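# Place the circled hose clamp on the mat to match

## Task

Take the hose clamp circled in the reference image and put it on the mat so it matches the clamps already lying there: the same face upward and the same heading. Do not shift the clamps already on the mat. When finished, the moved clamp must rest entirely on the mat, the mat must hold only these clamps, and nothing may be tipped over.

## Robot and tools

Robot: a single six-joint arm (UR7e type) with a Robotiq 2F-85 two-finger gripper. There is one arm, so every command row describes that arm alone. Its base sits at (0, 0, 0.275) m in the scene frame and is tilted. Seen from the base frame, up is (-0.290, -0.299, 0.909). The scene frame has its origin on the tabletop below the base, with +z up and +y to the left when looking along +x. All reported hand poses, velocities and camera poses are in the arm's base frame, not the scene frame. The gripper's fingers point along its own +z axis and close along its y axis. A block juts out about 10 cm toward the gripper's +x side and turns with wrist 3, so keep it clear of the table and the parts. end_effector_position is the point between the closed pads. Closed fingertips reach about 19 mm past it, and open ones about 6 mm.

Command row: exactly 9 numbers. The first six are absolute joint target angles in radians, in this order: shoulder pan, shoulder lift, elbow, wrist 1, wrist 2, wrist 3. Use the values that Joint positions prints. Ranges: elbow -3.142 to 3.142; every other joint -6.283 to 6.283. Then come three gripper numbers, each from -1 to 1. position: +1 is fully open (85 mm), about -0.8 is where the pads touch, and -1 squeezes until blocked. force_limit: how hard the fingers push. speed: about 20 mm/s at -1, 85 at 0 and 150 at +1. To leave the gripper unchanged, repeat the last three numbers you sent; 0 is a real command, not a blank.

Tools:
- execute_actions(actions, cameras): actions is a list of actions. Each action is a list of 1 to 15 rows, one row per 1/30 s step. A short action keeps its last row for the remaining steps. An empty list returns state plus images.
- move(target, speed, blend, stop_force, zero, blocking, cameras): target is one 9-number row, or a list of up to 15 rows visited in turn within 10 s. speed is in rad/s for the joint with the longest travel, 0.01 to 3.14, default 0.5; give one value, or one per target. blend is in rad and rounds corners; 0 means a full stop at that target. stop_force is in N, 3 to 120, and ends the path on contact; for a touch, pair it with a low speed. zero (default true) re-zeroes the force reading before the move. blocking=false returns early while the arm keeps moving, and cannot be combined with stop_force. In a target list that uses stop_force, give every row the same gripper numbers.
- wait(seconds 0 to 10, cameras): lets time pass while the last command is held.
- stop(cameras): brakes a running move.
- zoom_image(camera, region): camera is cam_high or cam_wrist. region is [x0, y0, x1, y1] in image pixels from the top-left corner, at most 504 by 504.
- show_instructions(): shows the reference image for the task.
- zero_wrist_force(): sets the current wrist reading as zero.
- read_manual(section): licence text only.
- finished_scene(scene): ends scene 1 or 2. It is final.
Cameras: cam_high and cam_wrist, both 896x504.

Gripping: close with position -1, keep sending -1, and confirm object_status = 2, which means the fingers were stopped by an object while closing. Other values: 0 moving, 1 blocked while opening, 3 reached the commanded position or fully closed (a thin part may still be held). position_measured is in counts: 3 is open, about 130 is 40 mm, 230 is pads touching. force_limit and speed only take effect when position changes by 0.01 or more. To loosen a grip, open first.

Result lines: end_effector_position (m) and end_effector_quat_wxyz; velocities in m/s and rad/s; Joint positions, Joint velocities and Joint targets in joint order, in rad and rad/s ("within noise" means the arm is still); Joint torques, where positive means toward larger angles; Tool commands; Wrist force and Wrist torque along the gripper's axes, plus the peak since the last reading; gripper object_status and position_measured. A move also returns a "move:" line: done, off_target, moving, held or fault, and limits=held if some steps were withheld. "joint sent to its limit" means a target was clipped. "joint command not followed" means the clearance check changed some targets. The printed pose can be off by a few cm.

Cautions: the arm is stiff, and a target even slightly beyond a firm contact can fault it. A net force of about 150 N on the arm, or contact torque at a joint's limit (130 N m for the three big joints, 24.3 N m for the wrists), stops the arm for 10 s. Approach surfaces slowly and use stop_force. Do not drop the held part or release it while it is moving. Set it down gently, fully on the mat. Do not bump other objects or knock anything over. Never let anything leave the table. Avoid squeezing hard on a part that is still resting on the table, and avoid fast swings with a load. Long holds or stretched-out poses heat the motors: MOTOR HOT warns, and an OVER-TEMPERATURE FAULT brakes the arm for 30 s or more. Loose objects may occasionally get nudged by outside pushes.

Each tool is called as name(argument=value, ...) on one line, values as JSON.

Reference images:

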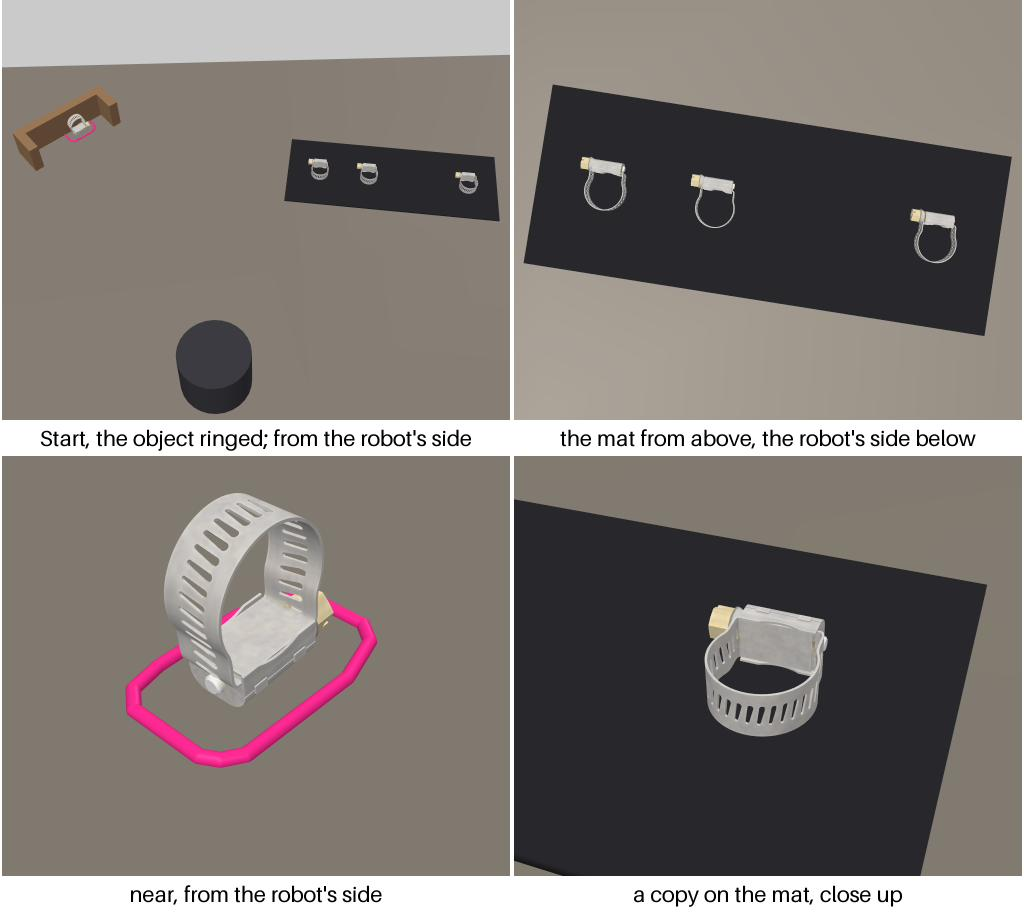

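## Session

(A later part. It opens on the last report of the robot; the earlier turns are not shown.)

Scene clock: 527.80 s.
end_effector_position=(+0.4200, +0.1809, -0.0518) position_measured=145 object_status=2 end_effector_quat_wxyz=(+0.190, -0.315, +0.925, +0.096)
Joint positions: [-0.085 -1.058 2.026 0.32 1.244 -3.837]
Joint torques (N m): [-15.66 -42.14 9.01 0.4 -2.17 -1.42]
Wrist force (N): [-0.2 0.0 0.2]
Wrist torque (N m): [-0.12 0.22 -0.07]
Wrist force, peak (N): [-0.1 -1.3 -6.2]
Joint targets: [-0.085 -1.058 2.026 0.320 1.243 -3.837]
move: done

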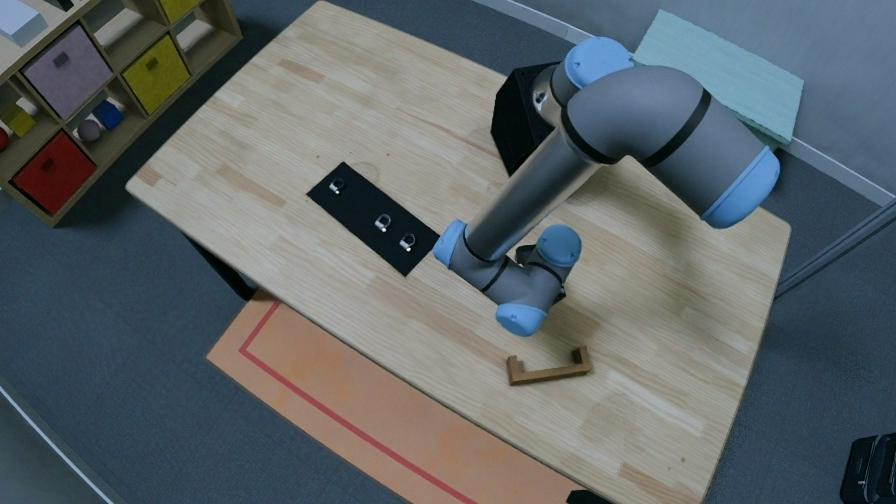

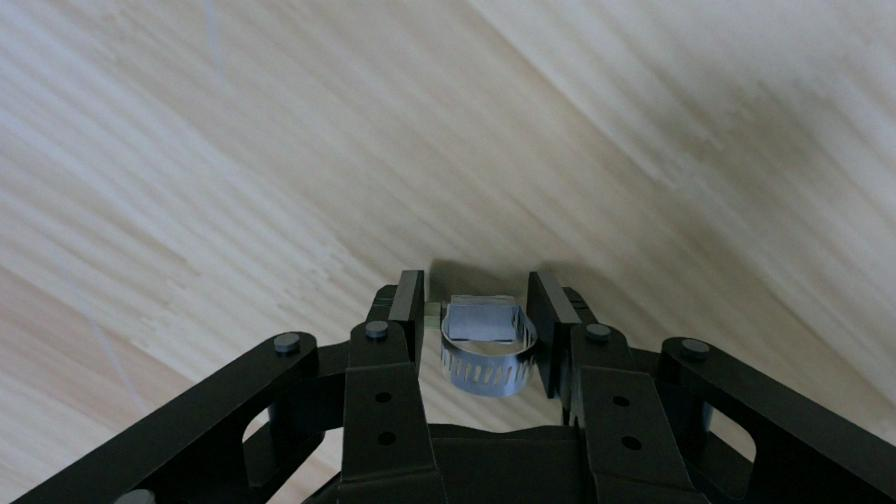

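move(target=[[-0.3,-1.35,2.0,0.3,1.1,-3.4,-1,-1,-1],[-1.4,-0.8,1.99,-0.3,0.4,-1.3,-1,-1,-1],[-1.5239,-0.3595,1.9915,-0.48,0.2471,-0.7785,-1,-1,-1]], speed=[0.6,0.8,0.4], blend=[0.15,0.15,0], cameras=["all"])

zoom_image(camera="cam_wrist", region=[300, 150, 650, 350])

zoom_image(camera="cam_high", region=[290, 140, 470, 290])

Scene clock: 564.90 s.
end_effector_position=(+0.3965, -0.2901, -0.1774) position_measured=145 object_status=2 end_effector_quat_wxyz=(-0.095, +0.765, -0.162, +0.616)
Joint positions: [-1.524 -0.36 1.991 -0.48 0.247 -0.779]
Joint torques (N m): [-23.26 -23.38 9.69 -0.57 -3.67 1.37]
Wrist force (N): [-1.5 1.0 -1.1]
Wrist torque (N m): [-0.04 0.29 0.00]
Wrist force, peak (N): [-2.7 0.7 -1.5]
Joint targets: [-1.524 -0.359 1.991 -0.480 0.247 -0.778]
move: done

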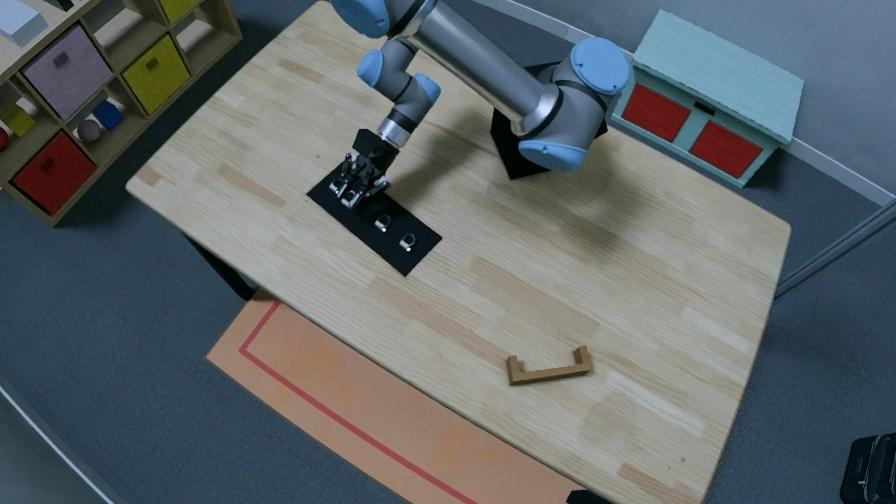

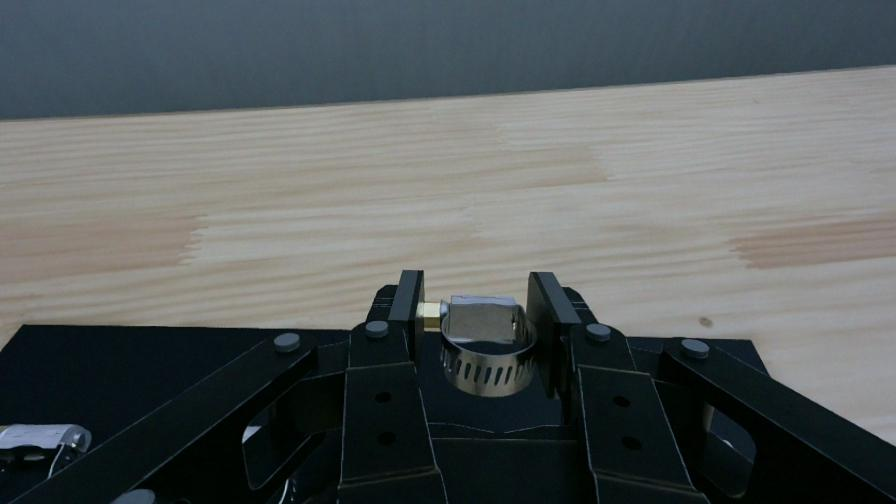

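Scaled by 1.440 from the camera's 896x504 image, which has a finer 1280x720 frame.

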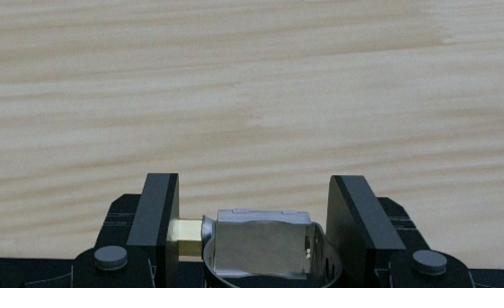

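Scaled by 2.800 from the camera's 896x504 image, which has a finer 1280x720 frame.

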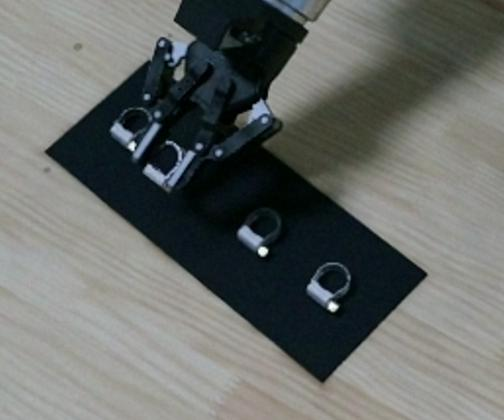

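move(target=[-1.487,-0.307,1.982,-0.64,0.266,-0.6575,-1,-1,-1], speed=0.2)

move(target=[-1.4504,-0.2541,1.9722,-0.7997,0.2845,-0.5366,-1,-1,-1], speed=0.035, stop_force=3, cameras=["all"])

zoom_image(camera="cam_wrist", region=[300, 200, 650, 400])

zoom_image(camera="cam_high", region=[290, 140, 470, 290])

Scene clock: 590.17 s.
end_effector_position=(+0.4061, -0.2801, -0.2081) position_measured=145 object_status=2 end_effector_quat_wxyz=(-0.095, +0.766, -0.162, +0.615)
Joint positions: [-1.487 -0.307 1.982 -0.64 0.266 -0.658]
Joint torques (N m): [-7.4 -22.71 -17.86 -0.83 1.05 1.48]
Wrist force (N): [-0.9 1.2 -0.7]
Wrist torque (N m): [-0.01 0.20 0.04]
Wrist force, peak (N): [-1.6 1.1 -1.5]
Joint targets: [-1.487 -0.307 1.982 -0.640 0.266 -0.657]
move: done

Scene clock: 594.03 s.
end_effector_position=(+0.4117, -0.2744, -0.2253) position_measured=145 object_status=2 end_effector_quat_wxyz=(-0.095, +0.766, -0.162, +0.615)
Joint positions: [-1.465 -0.276 1.976 -0.735 0.277 -0.586]
Joint torques (N m): [-24.37 -45.94 5.74 3.47 -2.98 -0.91]
Wrist force (N): [1.5 0.6 -2.4]
Wrist torque (N m): [-0.05 0.15 0.03]
Wrist force, peak (N): [2.4 0.9 -2.9]
Joint targets: [-1.465 -0.276 1.976 -0.735 0.277 -0.586]
move: contact; the wrist 1 is farthest, 0.065 rad from its target

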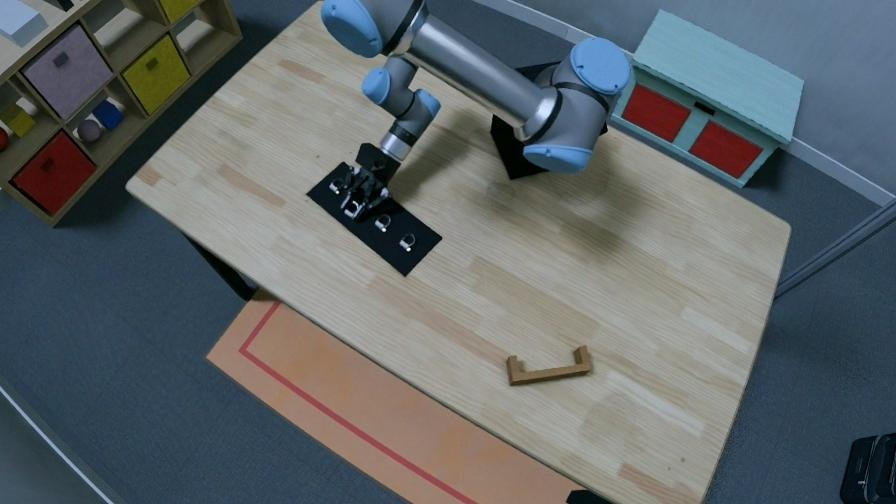

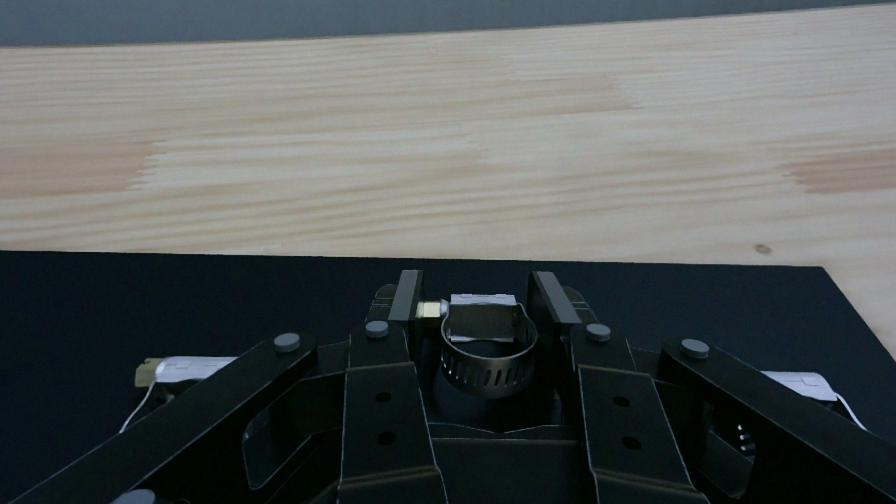

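Scaled by 1.440 from the camera's 896x504 image, which has a finer 1280x720 frame.

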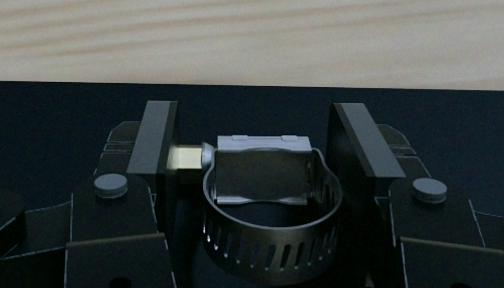

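Scaled by 2.800 from the camera's 896x504 image, which has a finer 1280x720 frame.

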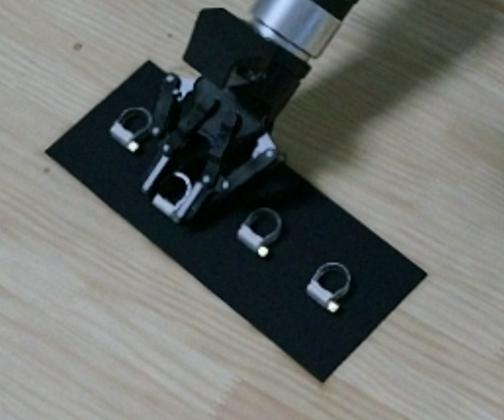

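execute_actions(actions=[[[-1.465,-0.276,1.976,-0.735,0.277,-0.586,0.05,-1,-1]],[[-1.465,-0.276,1.976,-0.735,0.277,-0.586,0.05,-1,-1]]], cameras=["all"])

zoom_image(camera="cam_wrist", region=[300, 200, 650, 400])

zoom_image(camera="cam_high", region=[290, 140, 470, 290])

Scene clock: 604.57 s.
end_effector_position=(+0.4118, -0.2745, -0.2251) position_measured=123 object_status=3 end_effector_quat_wxyz=(-0.095, +0.766, -0.161, +0.615)
Joint positions: [-1.465 -0.276 1.976 -0.735 0.277 -0.586]
Joint torques (N m): [-7.57 -46.53 -16.84 -0.88 0.06 -1.5]
Wrist force (N): [-0.9 0.9 -0.9]
Wrist torque (N m): [-0.03 0.22 0.08]
Wrist force, peak (N): [1.6 1.0 -2.6]
Joint targets: [-1.465 -0.276 1.976 -0.735 0.277 -0.586]

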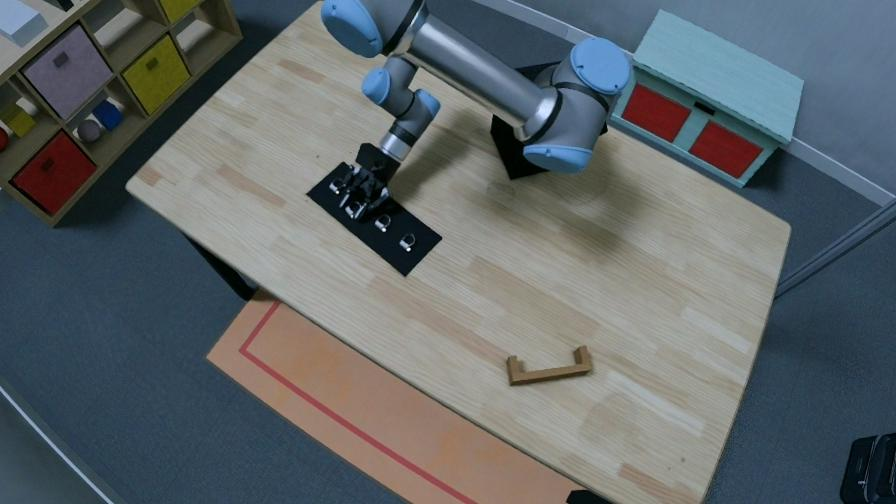

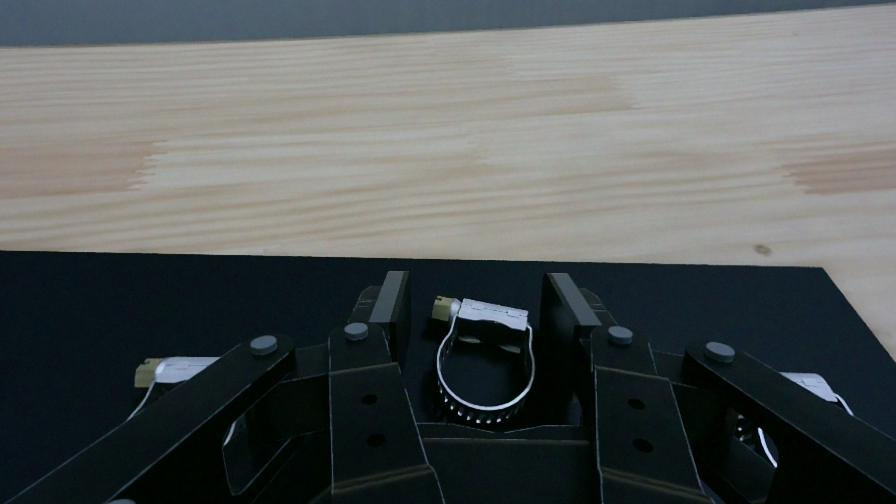

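Scaled by 1.440 from the camera's 896x504 image, which has a finer 1280x720 frame.

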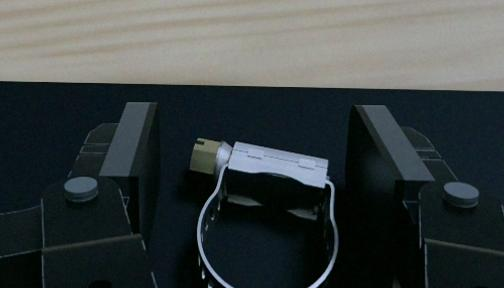

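Scaled by 2.800 from the camera's 896x504 image, which has a finer 1280x720 frame.

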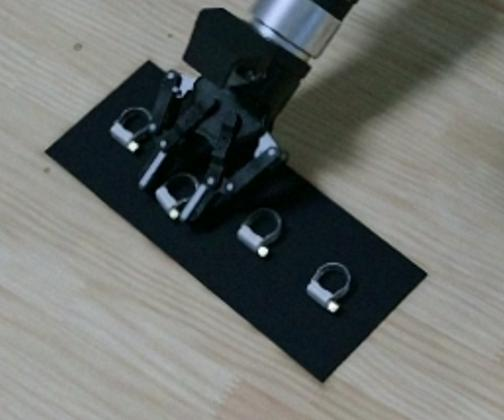

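move(target=[-1.457,-0.265,1.974,-0.769,0.281,-0.56,0.05,-1,-1], speed=0.03, stop_force=3)

execute_actions(actions=[])

zoom_image(camera="cam_wrist", region=[300, 200, 650, 400])

Scene clock: 623.13 s.
end_effector_position=(+0.4136, -0.2727, -0.2305) position_measured=123 object_status=3 end_effector_quat_wxyz=(-0.095, +0.765, -0.161, +0.616)
Joint positions: [-1.458 -0.266 1.974 -0.766 0.281 -0.562]
Joint torques (N m): [-23.66 -45.65 0.48 3.64 -2.95 -0.9]
Wrist force (N): [2.2 1.0 -2.2]
Wrist torque (N m): [-0.02 0.14 0.05]
Wrist force, peak (N): [2.8 1.1 -2.5]
Joint targets: [-1.458 -0.266 1.974 -0.766 0.281 -0.562]
move: contact

Scene clock: 623.13 s.
end_effector_position=(+0.4136, -0.2727, -0.2305) position_measured=123 object_status=3 end_effector_quat_wxyz=(-0.095, +0.765, -0.161, +0.616)
Joint positions: [-1.458 -0.266 1.974 -0.766 0.281 -0.562]
Joint velocities: within noise
Joint torques (N m): [-23.66 -45.65 0.48 3.64 -2.95 -0.9]
Wrist force (N): [2.2 1.0 -2.2]
Wrist torque (N m): [-0.02 0.14 0.05]
Wrist force, peak (N): [2.2 1.0 -2.2]
Joint targets: [-1.458 -0.266 1.974 -0.766 0.281 -0.562]
Tool commands: gripper/position=+0.05 gripper/force_limit=-1.0 gripper/speed=-1.0

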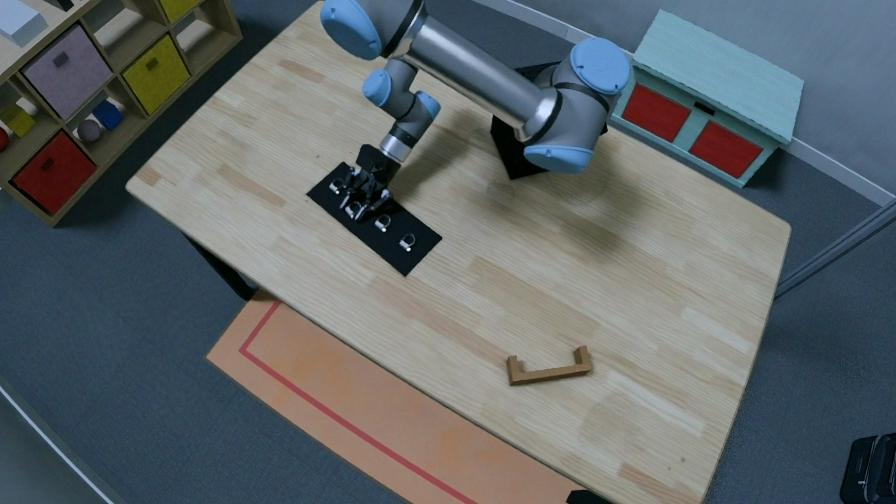

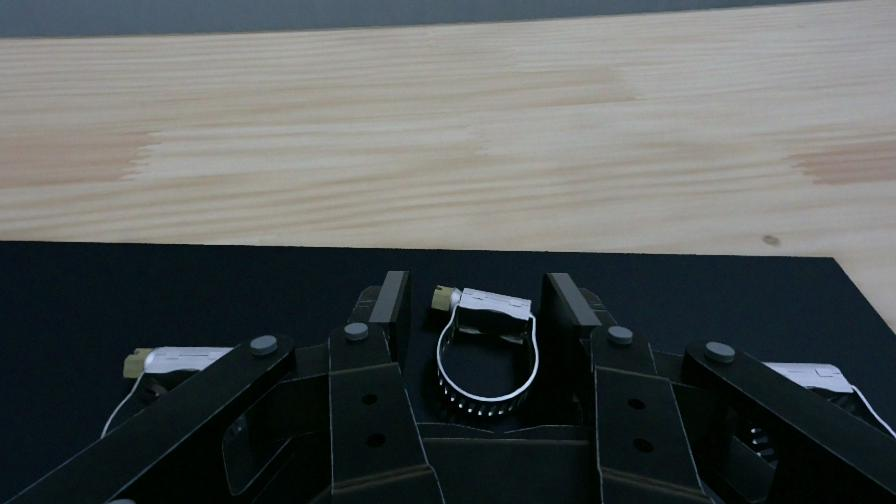

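Scaled by 1.440 from the camera's 896x504 image, which has a finer 1280x720 frame.

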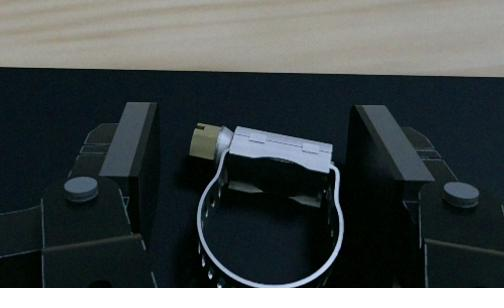

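execute_actions(actions=[[[-1.460,-0.269,1.975,-0.756,0.280,-0.569,0.05,-1,-1]],[[-1.460,-0.269,1.975,-0.756,0.280,-0.569,-1,-1,-1]],[[-1.460,-0.269,1.975,-0.756,0.280,-0.569,-1,-1,-1]]], cameras=["cam_wrist"])

zoom_image(camera="cam_wrist", region=[300, 200, 650, 400])

Scene clock: 633.33 s.
end_effector_position=(+0.4130, -0.2731, -0.2289) position_measured=155 object_status=2 end_effector_quat_wxyz=(-0.095, +0.766, -0.162, +0.615)
Joint positions: [-1.46 -0.269 1.975 -0.756 0.28 -0.569]
Joint torques (N m): [-23.67 -45.9 11.28 3.4 -2.91 -1.46]
Wrist force (N): [0.2 0.8 -1.4]
Wrist torque (N m): [-0.05 0.16 0.17]
Wrist force, peak (N): [2.3 1.2 -2.5]
Joint targets: [-1.460 -0.269 1.975 -0.756 0.280 -0.569]
Images, in order (width x height): cam_wrist 896x504.

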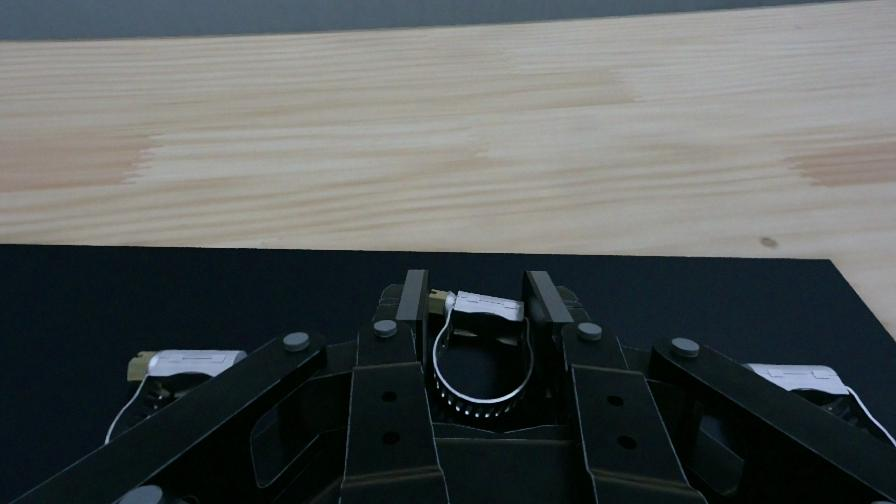

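Scaled by 1.440 from the camera's 896x504 image, which has a finer 1280x720 frame.

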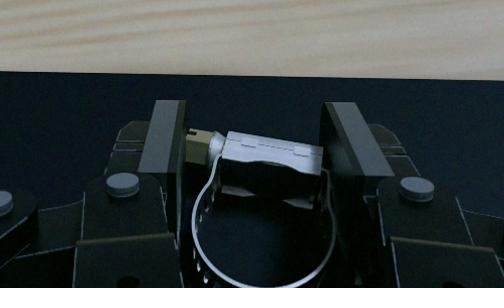

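move(target=[[-1.473,-0.288,1.979,-0.697,0.273,-0.613,-1,-1,-1],[-1.4934,-0.1942,1.7684,-0.2775,0.1728,-1.5496,-1,-1,-1]], speed=[0.1,0.4])

move(target=[-1.4803,-0.148,1.731,-0.211,0.1697,-1.472,-1,-1,-1], speed=0.025, stop_force=3, cameras=["all"])

zoom_image(camera="cam_wrist", region=[300, 200, 650, 400])

zoom_image(camera="cam_high", region=[290, 140, 470, 290])

Scene clock: 661.03 s.
end_effector_position=(+0.4109, -0.3008, -0.2172) position_measured=155 object_status=2 end_effector_quat_wxyz=(+0.073, +0.756, +0.109, +0.642)
Joint positions: [-1.493 -0.194 1.768 -0.278 0.173 -1.549]
Joint torques (N m): [-24.85 -26.82 -19.6 4.28 -3.84 -2.02]
Wrist force (N): [-1.8 -0.5 -2.1]
Wrist torque (N m): [-0.27 0.40 0.08]
Wrist force, peak (N): [-1.7 -0.2 -2.6]
Joint targets: [-1.493 -0.194 1.768 -0.277 0.173 -1.550]
move: done

Scene clock: 664.93 s.
end_effector_position=(+0.4145, -0.2901, -0.2292) position_measured=155 object_status=2 end_effector_quat_wxyz=(+0.015, +0.761, +0.061, +0.646)
Joint positions: [-1.48 -0.148 1.731 -0.211 0.17 -1.472]
Joint torques (N m): [-7.67 -26.5 -18.63 4.53 -3.73 1.45]
Wrist force (N): [0.5 1.7 -2.9]
Wrist torque (N m): [-0.18 0.30 0.01]
Wrist force, peak (N): [0.5 2.0 -3.0]
Joint targets: [-1.480 -0.148 1.731 -0.211 0.170 -1.472]
move: done

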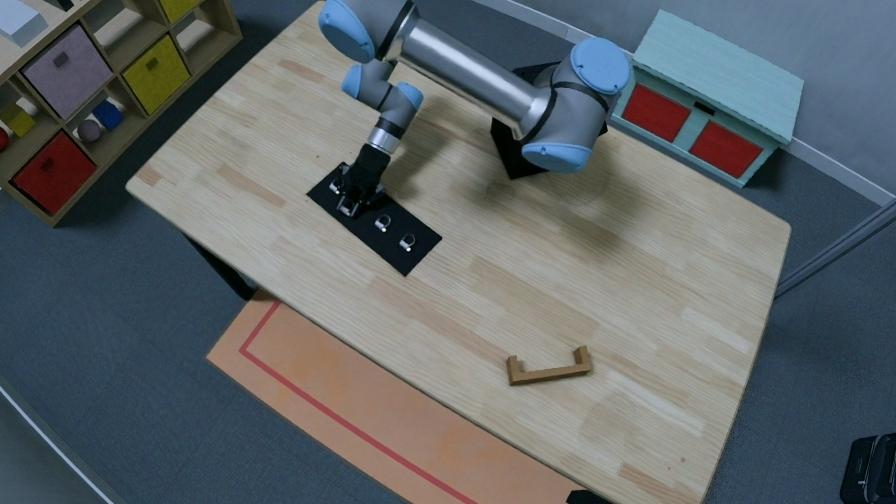

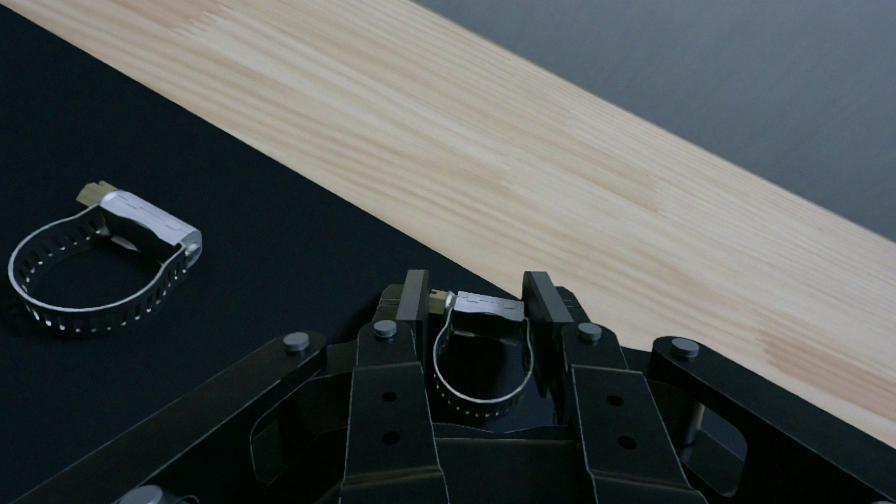

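Scaled by 1.440 from the camera's 896x504 image, which has a finer 1280x720 frame.

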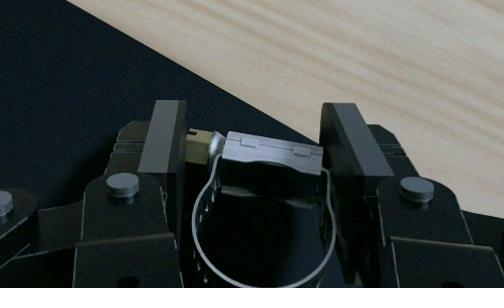

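Scaled by 2.800 from the camera's 896x504 image, which has a finer 1280x720 frame.

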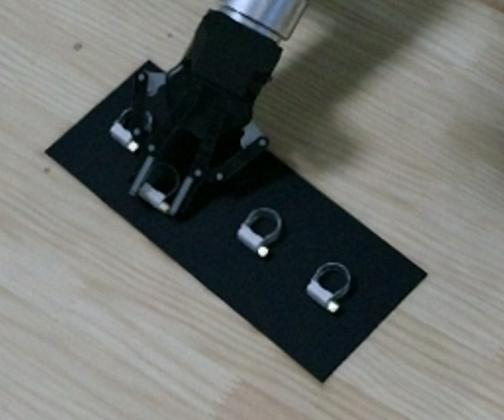

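move(target=[[-1.4934,-0.1942,1.7684,-0.2775,0.1728,-1.5496,-1,-1,-1],[-1.4934,-0.0659,1.658,0.2528,0.1728,-1.5496,-1,-1,-1]], speed=[0.1,0.4], cameras=["cam_wrist"])

Scene clock: 680.77 s.
end_effector_position=(+0.4091, -0.2770, -0.2172) position_measured=155 object_status=2 end_effector_quat_wxyz=(-0.136, +0.760, -0.067, +0.631)
Joint positions: [-1.493 -0.066 1.658 0.253 0.173 -1.55]
Joint torques (N m): [-25.24 -27.22 -17.51 5.06 -1.08 -1.35]
Wrist force (N): [-1.3 0.6 -1.6]
Wrist torque (N m): [-0.11 0.26 0.13]
Wrist force, peak (N): [0.6 2.1 -3.3]
Joint targets: [-1.493 -0.066 1.658 0.253 0.173 -1.550]
move: done
Images, in order (width x height): cam_wrist 896x504.

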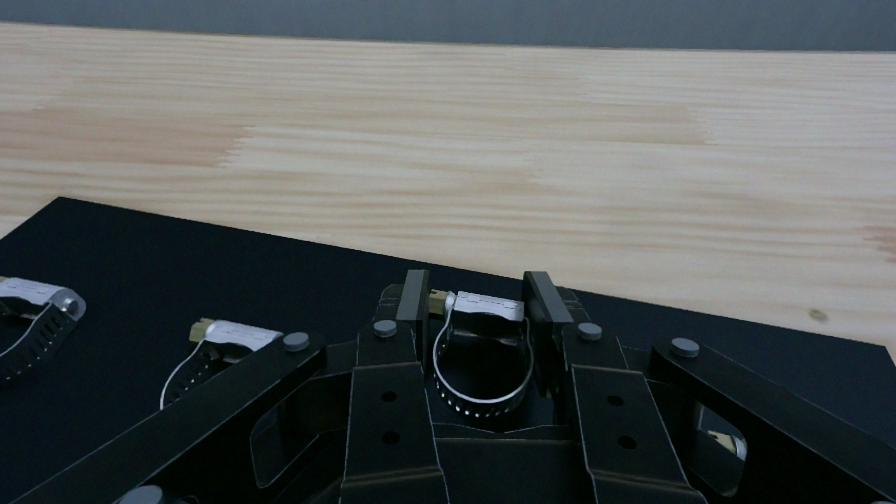

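move(target=[-1.4783,-0.0533,1.6468,0.1648,0.1692,-1.4618,-1,-1,-1], speed=0.025, stop_force=3, cameras=["cam_wrist"])

zoom_image(camera="cam_wrist", region=[300, 200, 650, 400])

Scene clock: 690.50 s.
end_effector_position=(+0.4130, -0.2730, -0.2291) position_measured=155 object_status=2 end_effector_quat_wxyz=(-0.136, +0.760, -0.067, +0.632)
Joint positions: [-1.48 -0.055 1.648 0.176 0.17 -1.473]
Joint torques (N m): [-24.87 -50.62 10.54 4.85 0.49 -0.96]
Wrist force (N): [1.4 0.9 -2.8]
Wrist torque (N m): [-0.07 0.26 0.01]
Wrist force, peak (N): [2.9 0.8 -3.3]
Joint targets: [-1.480 -0.055 1.648 0.176 0.170 -1.473]
move: contact; the wrist 1 is farthest, 0.011 rad from its target
Images, in order (width x height): cam_wrist 896x504.

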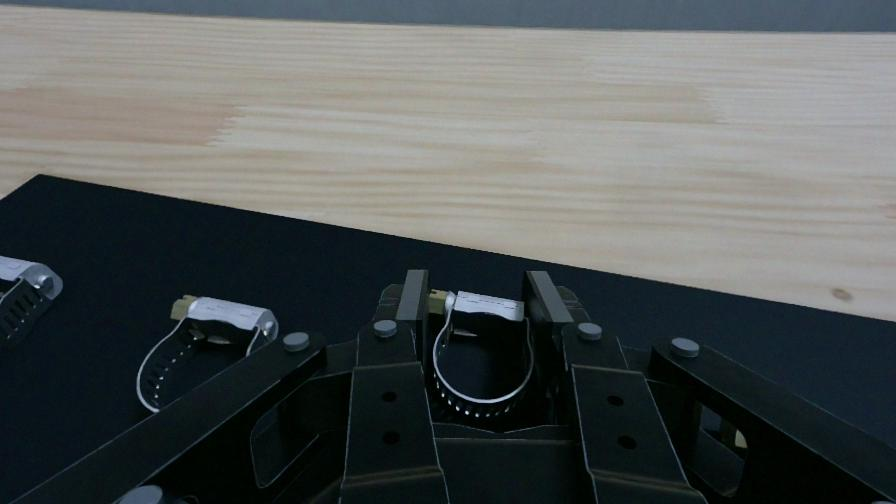

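Scaled by 1.440 from the camera's 896x504 image, which has a finer 1280x720 frame.

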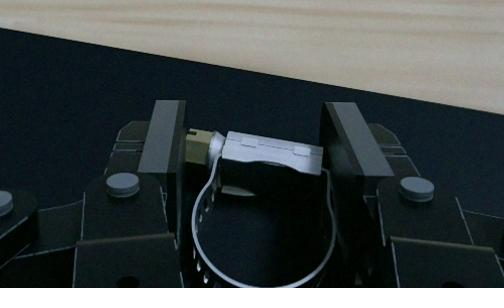

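execute_actions(actions=[[[-1.480,-0.055,1.648,0.176,0.170,-1.473,0.08,-1,-1]],[[-1.480,-0.055,1.648,0.176,0.170,-1.473,0.08,-1,-1]]])

move(target=[[-1.4934,-0.0659,1.658,0.2528,0.1728,-1.5496,0.08,-1,-1],[-1.52,-0.45,1.75,0.3,0.18,-1.58,0.08,-1,-1]], speed=[0.1,0.4], blend=[0.02,0], cameras=["all"])

zoom_image(camera="cam_high", region=[290, 140, 470, 290])

Scene clock: 698.67 s.
end_effector_position=(+0.4130, -0.2730, -0.2292) position_measured=119 object_status=3 end_effector_quat_wxyz=(-0.136, +0.761, -0.066, +0.631)
Joint positions: [-1.48 -0.055 1.648 0.176 0.17 -1.473]
Joint torques (N m): [-8.29 -51.46 -18.5 1.54 0.13 -0.94]
Wrist force (N): [-0.9 0.9 -1.6]
Wrist torque (N m): [-0.05 0.28 0.01]
Wrist force, peak (N): [2.2 1.1 -3.0]
Joint targets: [-1.480 -0.055 1.648 0.176 0.170 -1.473]

Scene clock: 700.93 s.
end_effector_position=(+0.4053, -0.3665, -0.0737) position_measured=119 object_status=3 end_effector_quat_wxyz=(-0.025, +0.768, +0.014, +0.640)
Joint positions: [-1.52 -0.45 1.75 0.3 0.18 -1.58]
Joint torques (N m): [-25.6 -50.9 3.33 4.92 0.39 -1.46]
Wrist force (N): [-1.2 0.2 -1.9]
Wrist torque (N m): [-0.19 0.31 0.08]
Wrist force, peak (N): [-1.8 0.8 -2.0]
Joint targets: [-1.520 -0.450 1.750 0.300 0.180 -1.580]
move: done

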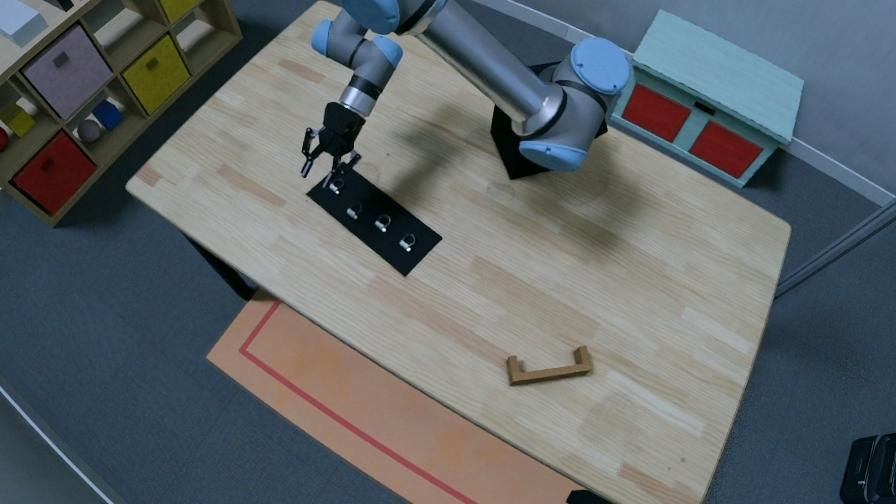

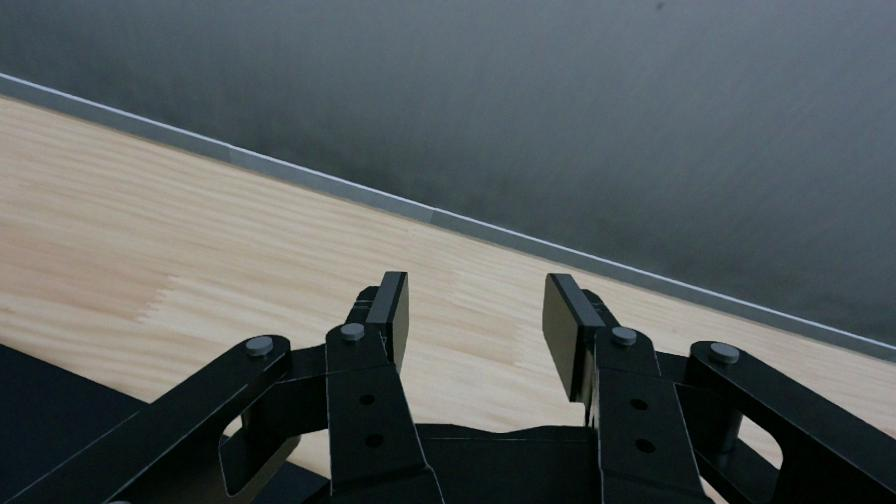

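Scaled by 2.800 from the camera's 896x504 image, which has a finer 1280x720 frame.

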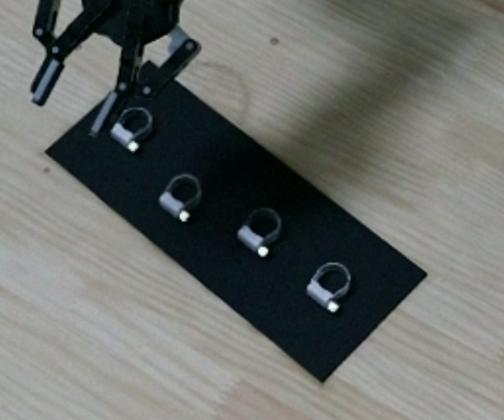

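Looks matched; left copy unmoved.

finished_scene(scene=1)

The scene is finished: the task was done.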